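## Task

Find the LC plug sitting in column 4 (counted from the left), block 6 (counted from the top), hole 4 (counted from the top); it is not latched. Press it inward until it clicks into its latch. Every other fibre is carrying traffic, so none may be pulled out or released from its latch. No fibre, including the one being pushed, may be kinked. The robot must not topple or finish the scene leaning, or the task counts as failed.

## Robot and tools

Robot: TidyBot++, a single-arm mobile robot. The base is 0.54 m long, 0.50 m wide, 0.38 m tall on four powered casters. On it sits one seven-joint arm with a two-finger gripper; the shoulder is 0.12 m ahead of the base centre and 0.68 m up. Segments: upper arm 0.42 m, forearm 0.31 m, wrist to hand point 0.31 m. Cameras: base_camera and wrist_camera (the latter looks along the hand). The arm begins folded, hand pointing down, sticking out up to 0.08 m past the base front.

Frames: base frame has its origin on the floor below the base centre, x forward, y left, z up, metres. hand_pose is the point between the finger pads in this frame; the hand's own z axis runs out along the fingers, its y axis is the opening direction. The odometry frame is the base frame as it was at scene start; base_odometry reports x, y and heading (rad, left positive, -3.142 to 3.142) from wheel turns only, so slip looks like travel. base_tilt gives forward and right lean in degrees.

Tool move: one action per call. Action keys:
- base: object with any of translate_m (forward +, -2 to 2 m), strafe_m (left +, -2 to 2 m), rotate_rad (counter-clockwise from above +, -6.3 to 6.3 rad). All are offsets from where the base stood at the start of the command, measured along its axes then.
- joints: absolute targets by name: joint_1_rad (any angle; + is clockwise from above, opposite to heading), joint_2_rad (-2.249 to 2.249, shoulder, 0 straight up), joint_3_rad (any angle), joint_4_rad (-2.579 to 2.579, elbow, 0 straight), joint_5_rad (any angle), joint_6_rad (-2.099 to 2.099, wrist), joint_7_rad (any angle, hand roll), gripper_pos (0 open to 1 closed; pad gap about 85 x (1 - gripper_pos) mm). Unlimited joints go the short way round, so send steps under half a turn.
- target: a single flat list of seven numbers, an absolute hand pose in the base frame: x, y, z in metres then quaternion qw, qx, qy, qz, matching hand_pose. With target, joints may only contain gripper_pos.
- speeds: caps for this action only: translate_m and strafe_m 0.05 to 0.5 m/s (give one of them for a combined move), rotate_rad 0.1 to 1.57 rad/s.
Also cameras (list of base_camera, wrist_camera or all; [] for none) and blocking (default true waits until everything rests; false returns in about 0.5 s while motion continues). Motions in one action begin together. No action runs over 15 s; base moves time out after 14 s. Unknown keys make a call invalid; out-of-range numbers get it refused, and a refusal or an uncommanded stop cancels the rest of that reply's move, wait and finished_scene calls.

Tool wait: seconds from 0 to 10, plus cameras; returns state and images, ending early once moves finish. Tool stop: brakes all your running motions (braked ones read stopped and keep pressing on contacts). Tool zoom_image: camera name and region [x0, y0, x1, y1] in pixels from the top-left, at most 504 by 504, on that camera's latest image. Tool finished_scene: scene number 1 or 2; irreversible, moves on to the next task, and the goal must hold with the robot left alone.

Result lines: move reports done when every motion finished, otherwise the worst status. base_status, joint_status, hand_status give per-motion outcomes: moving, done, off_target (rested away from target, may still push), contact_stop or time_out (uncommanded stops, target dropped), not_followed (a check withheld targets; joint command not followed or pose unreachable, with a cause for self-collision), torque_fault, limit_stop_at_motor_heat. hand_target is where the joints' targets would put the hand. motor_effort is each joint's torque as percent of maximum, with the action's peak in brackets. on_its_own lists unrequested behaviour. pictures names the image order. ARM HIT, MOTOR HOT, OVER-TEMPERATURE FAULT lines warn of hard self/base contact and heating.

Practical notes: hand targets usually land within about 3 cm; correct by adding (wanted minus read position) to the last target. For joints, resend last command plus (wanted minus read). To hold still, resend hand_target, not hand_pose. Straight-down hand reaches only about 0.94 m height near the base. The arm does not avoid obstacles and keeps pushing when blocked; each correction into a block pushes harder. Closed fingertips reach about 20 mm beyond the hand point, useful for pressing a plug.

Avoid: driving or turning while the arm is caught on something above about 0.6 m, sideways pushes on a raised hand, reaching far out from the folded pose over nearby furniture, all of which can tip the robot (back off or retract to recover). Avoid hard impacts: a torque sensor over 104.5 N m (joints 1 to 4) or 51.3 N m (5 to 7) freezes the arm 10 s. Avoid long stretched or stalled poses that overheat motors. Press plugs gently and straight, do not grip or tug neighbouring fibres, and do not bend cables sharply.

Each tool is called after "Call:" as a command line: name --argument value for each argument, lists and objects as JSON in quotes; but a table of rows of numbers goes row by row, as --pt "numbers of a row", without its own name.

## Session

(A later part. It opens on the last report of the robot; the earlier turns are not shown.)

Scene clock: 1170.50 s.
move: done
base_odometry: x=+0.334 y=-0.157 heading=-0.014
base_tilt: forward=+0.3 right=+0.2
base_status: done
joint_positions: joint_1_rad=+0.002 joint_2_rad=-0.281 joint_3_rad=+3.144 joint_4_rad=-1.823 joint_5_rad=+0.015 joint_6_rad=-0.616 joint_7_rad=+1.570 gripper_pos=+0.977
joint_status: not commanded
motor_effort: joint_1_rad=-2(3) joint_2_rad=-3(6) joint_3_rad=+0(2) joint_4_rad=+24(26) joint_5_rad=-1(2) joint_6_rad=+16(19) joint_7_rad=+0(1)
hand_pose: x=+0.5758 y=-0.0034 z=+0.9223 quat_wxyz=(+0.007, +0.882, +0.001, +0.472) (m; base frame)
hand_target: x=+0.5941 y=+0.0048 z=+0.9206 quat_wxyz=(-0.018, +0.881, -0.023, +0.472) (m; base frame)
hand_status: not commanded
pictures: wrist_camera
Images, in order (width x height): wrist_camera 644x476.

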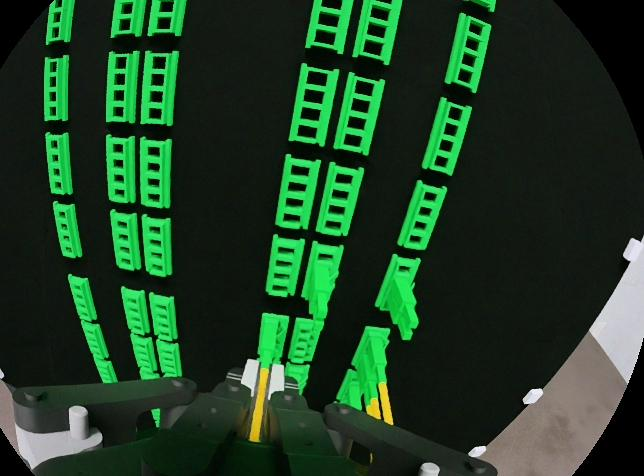

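Call:
move --base '{"translate_m": 0.006}' --speeds '{"translate_m": 0.05}' --cameras '["wrist_camera"]'

Call:
zoom_image --camera "wrist_camera" --region '[220, 300, 320, 400]'

Scene clock: 1175.53 s.
move: done
base_odometry: x=+0.340 y=-0.157 heading=-0.014
base_tilt: forward=+0.3 right=+0.3
base_status: done
joint_positions: joint_1_rad=+0.003 joint_2_rad=-0.289 joint_3_rad=+3.144 joint_4_rad=-1.826 joint_5_rad=+0.015 joint_6_rad=-0.625 joint_7_rad=+1.570 gripper_pos=+0.977
joint_status: not commanded
motor_effort: joint_1_rad=-2(3) joint_2_rad=-2(6) joint_3_rad=-1(2) joint_4_rad=+24(27) joint_5_rad=-1(2) joint_6_rad=+17(21) joint_7_rad=-1(1)
hand_pose: x=+0.5717 y=-0.0036 z=+0.9223 quat_wxyz=(+0.007, +0.882, +0.001, +0.470) (m; base frame)
hand_target: x=+0.5941 y=+0.0048 z=+0.9206 quat_wxyz=(-0.018, +0.881, -0.023, +0.472) (m; base frame)
hand_status: not commanded
pictures: wrist_camera
Images, in order (width x height): wrist_camera 644x476.

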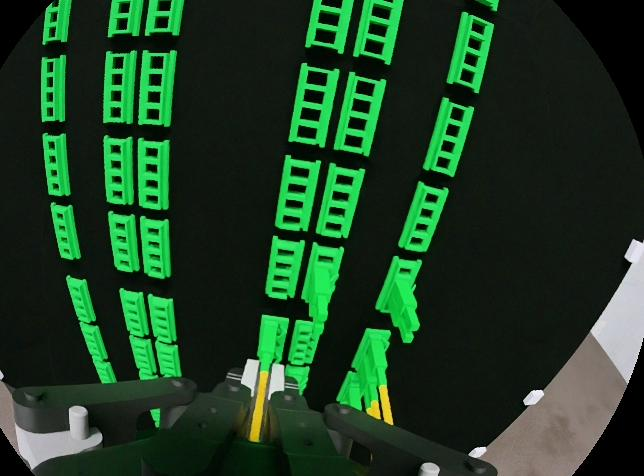

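Scaled by 5.040.

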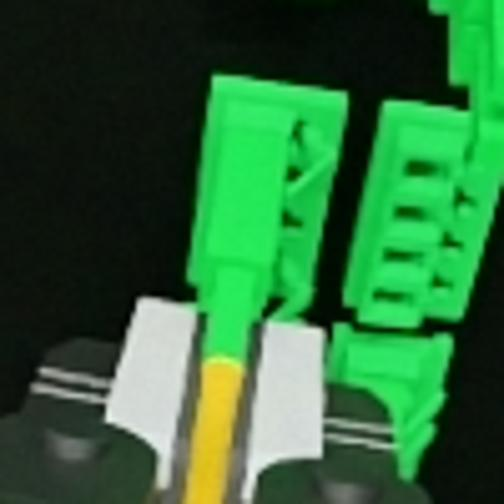

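Call:
move --base '{"translate_m": 0.006}' --speeds '{"translate_m": 0.05}' --cameras '["wrist_camera"]'

Call:
zoom_image --camera "wrist_camera" --region '[220, 300, 320, 400]'

Scene clock: 1181.00 s.
move: done
base_odometry: x=+0.346 y=-0.156 heading=-0.014
base_tilt: forward=+0.3 right=+0.2
base_status: done
joint_positions: joint_1_rad=+0.003 joint_2_rad=-0.296 joint_3_rad=+3.144 joint_4_rad=-1.828 joint_5_rad=+0.015 joint_6_rad=-0.634 joint_7_rad=+1.570 gripper_pos=+0.977
joint_status: not commanded
motor_effort: joint_1_rad=-2(3) joint_2_rad=+0(5) joint_3_rad=-1(2) joint_4_rad=+24(26) joint_5_rad=-1(2) joint_6_rad=+18(22) joint_7_rad=+0(1)
hand_pose: x=+0.5682 y=-0.0039 z=+0.9222 quat_wxyz=(+0.007, +0.883, +0.001, +0.469) (m; base frame)
hand_target: x=+0.5941 y=+0.0048 z=+0.9206 quat_wxyz=(-0.018, +0.881, -0.023, +0.472) (m; base frame)
hand_status: not commanded
pictures: wrist_camera
Images, in order (width x height): wrist_camera 644x476.

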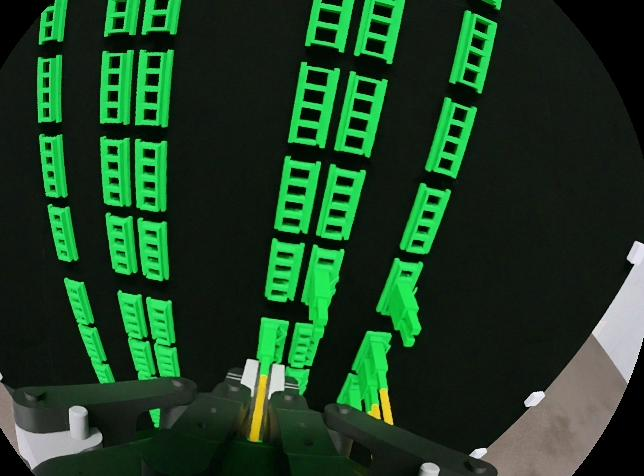

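Scaled by 5.040.

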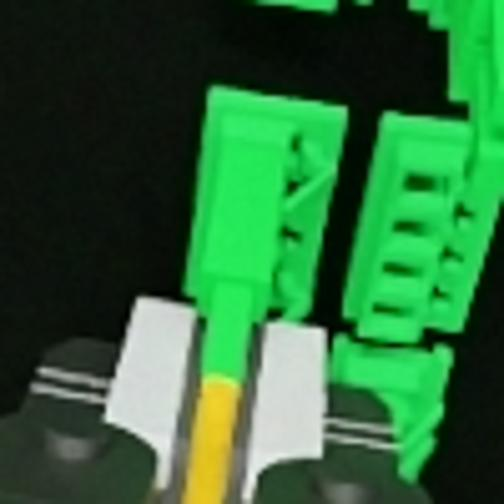

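Call:
move --base '{"translate_m": 0.005}' --speeds '{"translate_m": 0.05}' --cameras '["wrist_camera"]'

Call:
zoom_image --camera "wrist_camera" --region '[220, 300, 320, 400]'

Scene clock: 1187.03 s.
move: done
base_odometry: x=+0.350 y=-0.156 heading=-0.014
base_tilt: forward=+0.4 right=+0.3
base_status: done
joint_positions: joint_1_rad=+0.003 joint_2_rad=-0.301 joint_3_rad=+3.144 joint_4_rad=-1.829 joint_5_rad=+0.015 joint_6_rad=-0.641 joint_7_rad=+1.570 gripper_pos=+0.977
joint_status: not commanded
motor_effort: joint_1_rad=-3(4) joint_2_rad=+0(6) joint_3_rad=-1(2) joint_4_rad=+24(28) joint_5_rad=-2(3) joint_6_rad=+18(24) joint_7_rad=+0(1)
hand_pose: x=+0.5656 y=-0.0041 z=+0.9221 quat_wxyz=(+0.008, +0.884, +0.000, +0.468) (m; base frame)
hand_target: x=+0.5941 y=+0.0048 z=+0.9206 quat_wxyz=(-0.018, +0.881, -0.023, +0.472) (m; base frame)
hand_status: not commanded
pictures: wrist_camera
Images, in order (width x height): wrist_camera 644x476.

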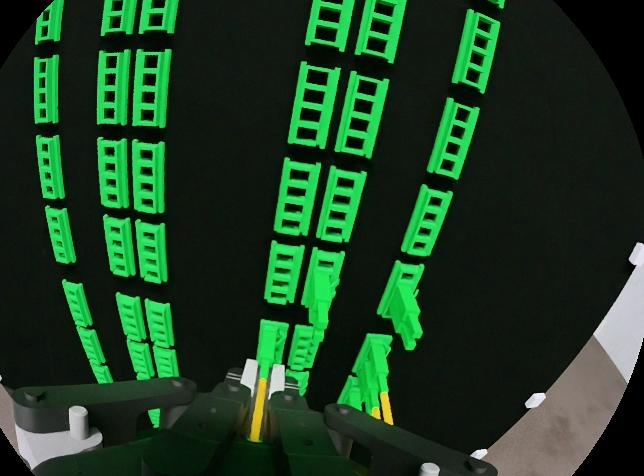

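Scaled by 5.040.

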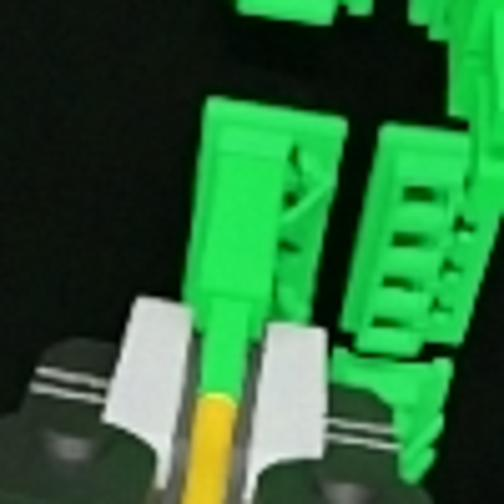

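Call:
zoom_image --camera "wrist_camera" --region '[250, 310, 300, 370]'

Scaled by 8.400.

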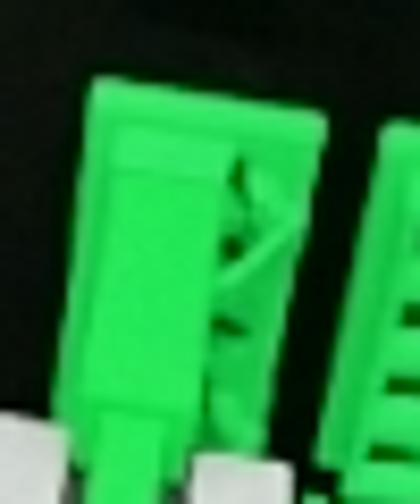

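Call:
move --base '{"translate_m": 0.006}' --speeds '{"translate_m": 0.05}' --cameras '["wrist_camera"]'

Call:
zoom_image --camera "wrist_camera" --region '[220, 300, 320, 400]'

Scene clock: 1197.90 s.
move: done
base_odometry: x=+0.356 y=-0.156 heading=-0.014
base_tilt: forward=+0.3 right=+0.2
base_status: done
joint_positions: joint_1_rad=+0.004 joint_2_rad=-0.310 joint_3_rad=+3.144 joint_4_rad=-1.831 joint_5_rad=+0.015 joint_6_rad=-0.650 joint_7_rad=+1.570 gripper_pos=+0.977
joint_status: not commanded
motor_effort: joint_1_rad=-3(4) joint_2_rad=+3(8) joint_3_rad=-1(2) joint_4_rad=+25(27) joint_5_rad=-2(2) joint_6_rad=+20(24) joint_7_rad=-1(1)
hand_pose: x=+0.5615 y=-0.0043 z=+0.9220 quat_wxyz=(+0.008, +0.885, +0.000, +0.466) (m; base frame)
hand_target: x=+0.5941 y=+0.0048 z=+0.9206 quat_wxyz=(-0.018, +0.881, -0.023, +0.472) (m; base frame)
hand_status: not commanded
pictures: wrist_camera
Images, in order (width x height): wrist_camera 644x476.

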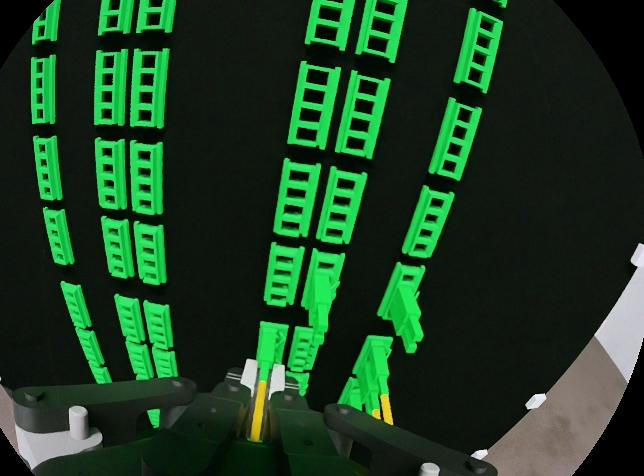

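Scaled by 5.040.

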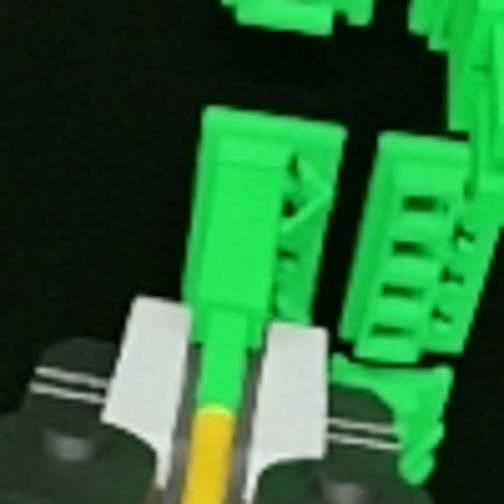

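Call:
zoom_image --camera "wrist_camera" --region '[260, 335, 300, 375]'

Call:
zoom_image --camera "wrist_camera" --region '[255, 315, 305, 365]'

Scaled by 12.600.

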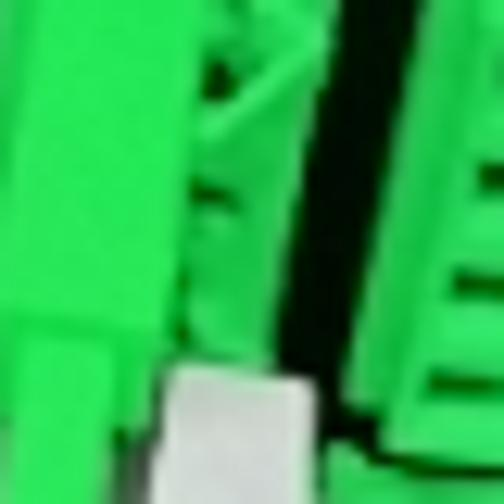

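Scaled by 10.080.

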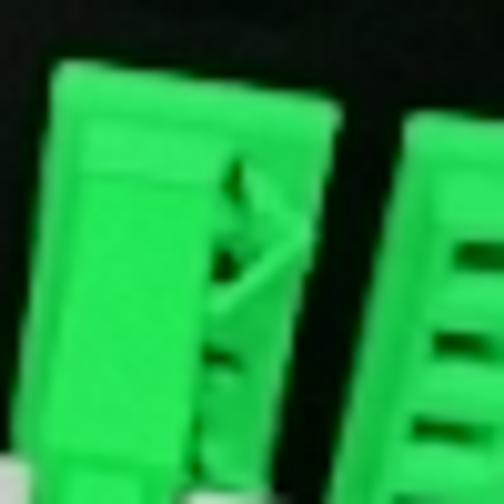

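Call:
move --base '{"translate_m": -0.036}' --speeds '{"translate_m": 0.1}' --cameras '["wrist_camera"]'

Call:
zoom_image --camera "wrist_camera" --region '[220, 300, 320, 400]'

Scene clock: 1226.77 s.
move: done
base_odometry: x=+0.320 y=-0.156 heading=-0.014
base_tilt: forward=+0.4 right=+0.2
base_status: done
joint_positions: joint_1_rad=+0.004 joint_2_rad=-0.236 joint_3_rad=+3.144 joint_4_rad=-1.800 joint_5_rad=+0.015 joint_6_rad=-0.588 joint_7_rad=+1.570 gripper_pos=+0.977
joint_status: not commanded
motor_effort: joint_1_rad=-1(4) joint_2_rad=-15(16) joint_3_rad=+0(2) joint_4_rad=+19(24) joint_5_rad=+0(3) joint_6_rad=+5(20) joint_7_rad=-1(1)
hand_pose: x=+0.5952 y=-0.0042 z=+0.9221 quat_wxyz=(+0.008, +0.880, +0.000, +0.475) (m; base frame)
hand_target: x=+0.5941 y=+0.0048 z=+0.9206 quat_wxyz=(-0.018, +0.881, -0.023, +0.472) (m; base frame)
hand_status: not commanded
pictures: wrist_camera
Images, in order (width x height): wrist_camera 644x476.

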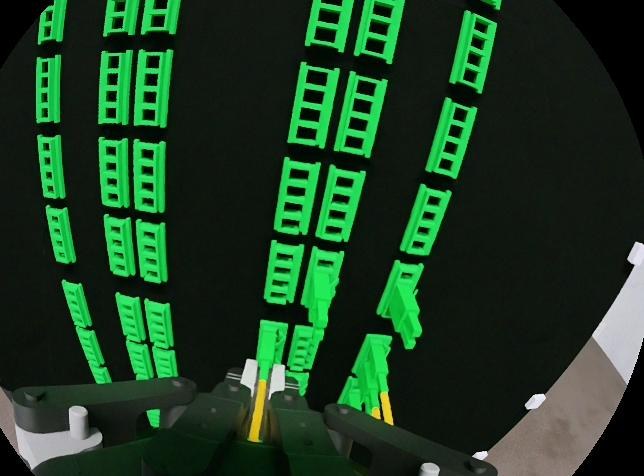

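Scaled by 5.040.

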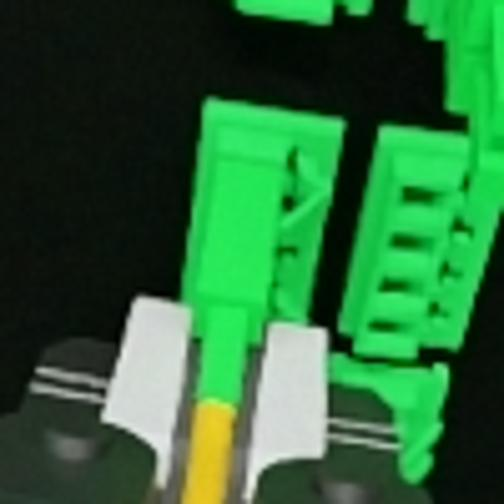

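Call:
move --joints '{"gripper_pos": 0.9}' --cameras '["wrist_camera"]'

Call:
zoom_image --camera "wrist_camera" --region '[220, 300, 320, 400]'

Scene clock: 1229.77 s.
move: done
base_odometry: x=+0.320 y=-0.156 heading=-0.014
base_tilt: forward=+0.4 right=+0.2
base_status: not commanded
joint_positions: joint_1_rad=+0.004 joint_2_rad=-0.236 joint_3_rad=+3.144 joint_4_rad=-1.800 joint_5_rad=+0.015 joint_6_rad=-0.588 joint_7_rad=+1.570 gripper_pos=+0.900
joint_status: all done
motor_effort: joint_1_rad=+0(1) joint_2_rad=-14(16) joint_3_rad=+1(1) joint_4_rad=+19(20) joint_5_rad=+0(0) joint_6_rad=+8(8) joint_7_rad=-1(1)
hand_pose: x=+0.5952 y=-0.0042 z=+0.9220 quat_wxyz=(+0.008, +0.880, +0.000, +0.475) (m; base frame)
hand_target: x=+0.5941 y=+0.0048 z=+0.9206 quat_wxyz=(-0.018, +0.881, -0.023, +0.472) (m; base frame)
hand_status: not commanded
pictures: wrist_camera
Images, in order (width x height): wrist_camera 644x476.

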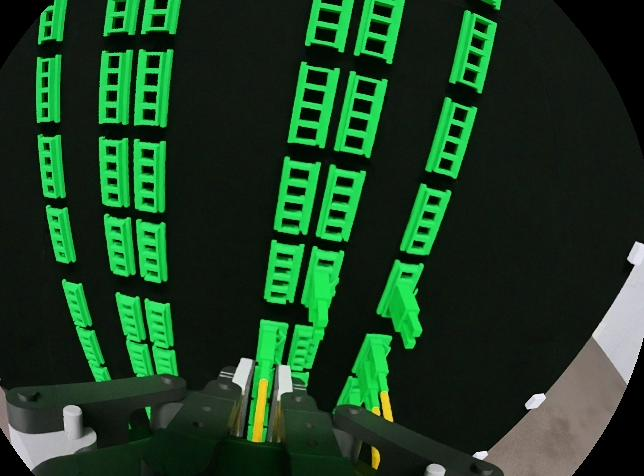

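Scaled by 5.040.

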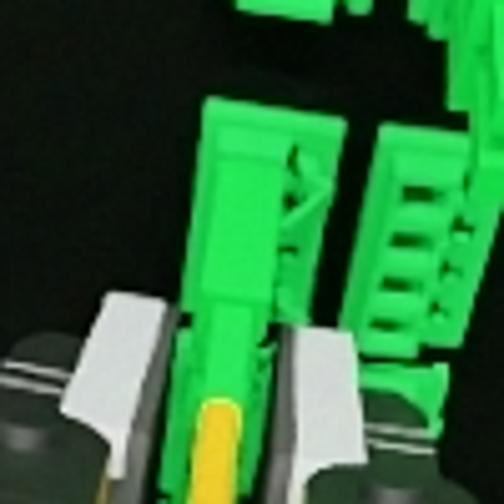

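Call:
zoom_image --camera "wrist_camera" --region '[250, 320, 290, 380]'

Call:
move --base '{"translate_m": -0.012}' --speeds '{"translate_m": 0.1}' --joints '{"gripper_pos": 0.86}' --cameras '["wrist_camera"]'

Call:
zoom_image --camera "wrist_camera" --region '[220, 300, 320, 400]'

Scaled by 8.400.

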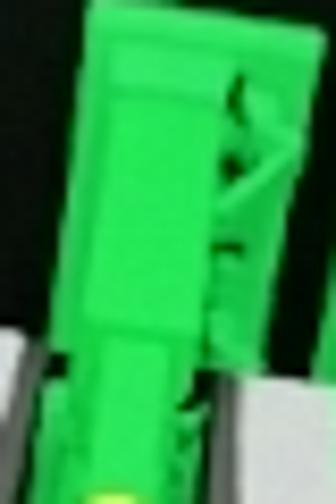

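Scene clock: 1232.83 s.
move: done
base_odometry: x=+0.308 y=-0.156 heading=-0.014
base_tilt: forward=+0.4 right=+0.2
base_status: done
joint_positions: joint_1_rad=+0.004 joint_2_rad=-0.236 joint_3_rad=+3.144 joint_4_rad=-1.800 joint_5_rad=+0.015 joint_6_rad=-0.588 joint_7_rad=+1.570 gripper_pos=+0.860
joint_status: all done
motor_effort: joint_1_rad=+0(1) joint_2_rad=-14(18) joint_3_rad=+1(2) joint_4_rad=+20(21) joint_5_rad=+0(1) joint_6_rad=+8(8) joint_7_rad=+0(1)
hand_pose: x=+0.5951 y=-0.0042 z=+0.9223 quat_wxyz=(+0.008, +0.880, +0.000, +0.475) (m; base frame)
hand_target: x=+0.5941 y=+0.0048 z=+0.9206 quat_wxyz=(-0.018, +0.881, -0.023, +0.472) (m; base frame)
hand_status: not commanded
pictures: wrist_camera
Images, in order (width x height): wrist_camera 644x476.

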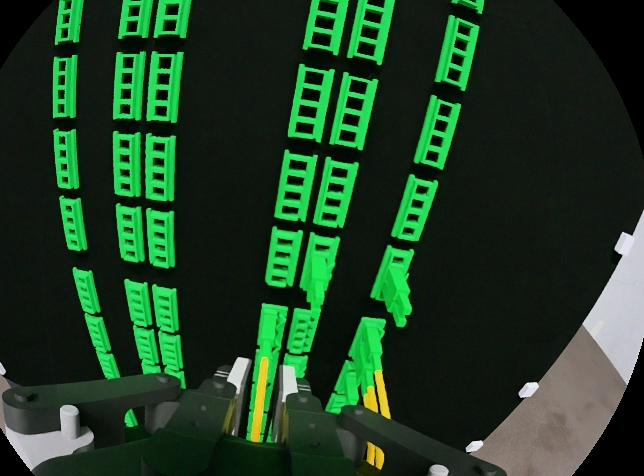

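Scaled by 5.040.

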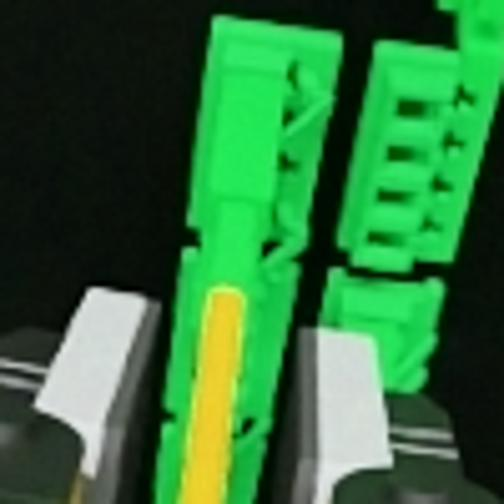

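Call:
zoom_image --camera "wrist_camera" --region '[250, 298, 300, 358]'

Scaled by 8.400.

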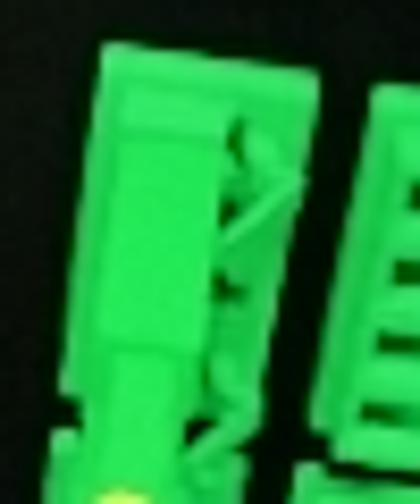

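Call:
move --base '{"translate_m": -0.045}' --speeds '{"translate_m": 0.1}' --joints '{"gripper_pos": 0.75}' --cameras '["wrist_camera"]'

Call:
zoom_image --camera "wrist_camera" --region '[235, 250, 315, 330]'

Call:
zoom_image --camera "wrist_camera" --region '[300, 240, 420, 440]'

Scene clock: 1243.60 s.
move: done
base_odometry: x=+0.263 y=-0.155 heading=-0.014
base_tilt: forward=+0.4 right=+0.2
base_status: done
joint_positions: joint_1_rad=+0.004 joint_2_rad=-0.234 joint_3_rad=+3.144 joint_4_rad=-1.800 joint_5_rad=+0.015 joint_6_rad=-0.588 joint_7_rad=+1.570 gripper_pos=+0.750
joint_status: all done
motor_effort: joint_1_rad=+0(1) joint_2_rad=-14(17) joint_3_rad=+1(2) joint_4_rad=+20(21) joint_5_rad=+0(1) joint_6_rad=+8(9) joint_7_rad=+0(1)
hand_pose: x=+0.5956 y=-0.0042 z=+0.9213 quat_wxyz=(+0.008, +0.881, +0.000, +0.474) (m; base frame)
hand_target: x=+0.5941 y=+0.0048 z=+0.9206 quat_wxyz=(-0.018, +0.881, -0.023, +0.472) (m; base frame)
hand_status: not commanded
pictures: wrist_camera
Images, in order (width x height): wrist_camera 644x476.

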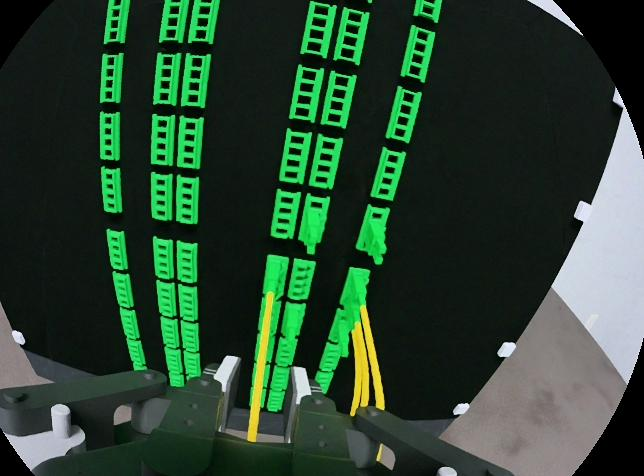

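Scaled by 6.300.

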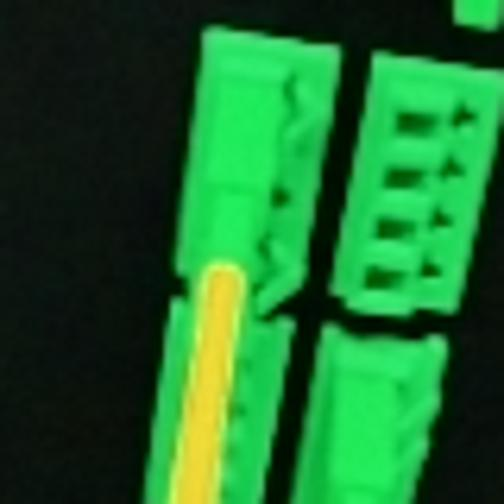

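Scaled by 2.520.

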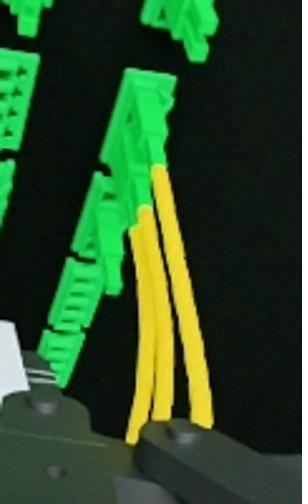

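Call:
zoom_image --camera "wrist_camera" --region '[260, 250, 300, 305]'

Call:
zoom_image --camera "wrist_camera" --region '[262, 278, 292, 308]'

Scaled by 9.164.

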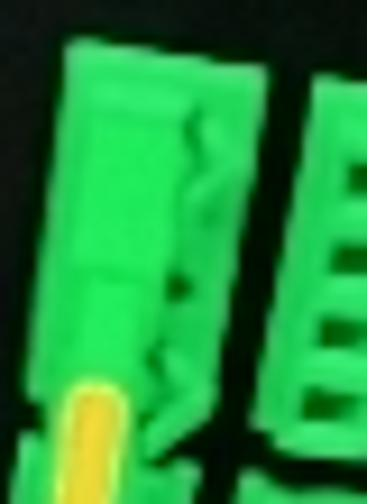

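Scaled by 16.800.

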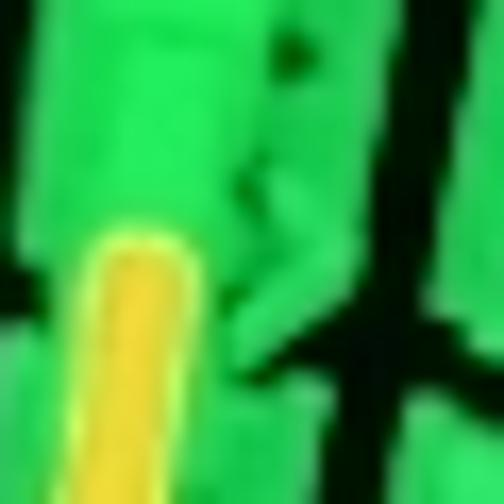

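Call:
zoom_image --camera "wrist_camera" --region '[335, 260, 385, 320]'

Call:
zoom_image --camera "wrist_camera" --region '[255, 245, 305, 305]'

Scaled by 8.400.

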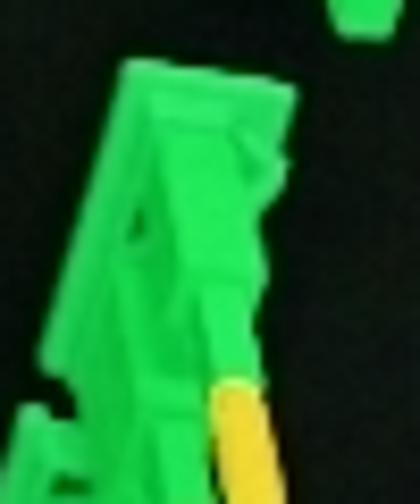

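Scaled by 8.400.

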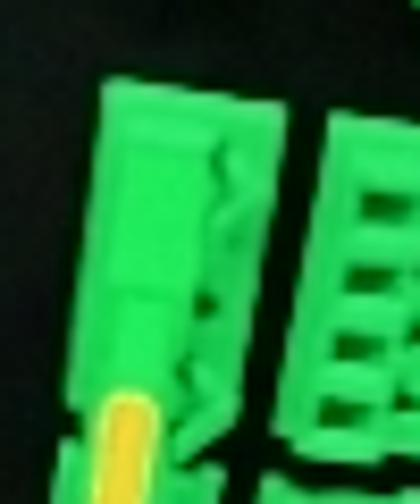

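Call:
move --base '{"translate_m": -0.12}' --speeds '{"translate_m": 0.2}' --joints '{"gripper_pos": 0.6}' --cameras '["wrist_camera"]'

Call:
zoom_image --camera "wrist_camera" --region '[200, 180, 400, 380]'

Scene clock: 1319.17 s.
move: done
base_odometry: x=+0.142 y=-0.153 heading=-0.014
base_tilt: forward=+0.3 right=+0.3
base_status: done
joint_positions: joint_1_rad=+0.004 joint_2_rad=-0.233 joint_3_rad=+3.144 joint_4_rad=-1.800 joint_5_rad=+0.015 joint_6_rad=-0.588 joint_7_rad=+1.570 gripper_pos=+0.600
joint_status: all done
motor_effort: joint_1_rad=+0(1) joint_2_rad=-14(17) joint_3_rad=+1(1) joint_4_rad=+20(21) joint_5_rad=+0(1) joint_6_rad=+8(9) joint_7_rad=-1(1)
hand_pose: x=+0.5959 y=-0.0042 z=+0.9207 quat_wxyz=(+0.008, +0.881, +0.000, +0.473) (m; base frame)
hand_target: x=+0.5941 y=+0.0048 z=+0.9206 quat_wxyz=(-0.018, +0.881, -0.023, +0.472) (m; base frame)
hand_status: not commanded
pictures: wrist_camera
Images, in order (width x height): wrist_camera 644x476.

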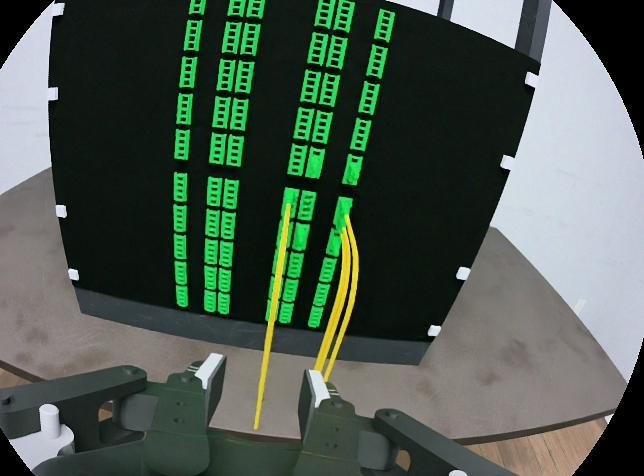

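Scaled by 2.520.

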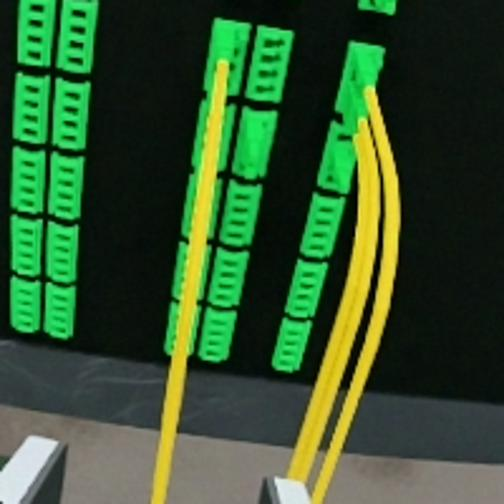

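Call:
finished_scene --scene 1

The scene is finished: the task was done.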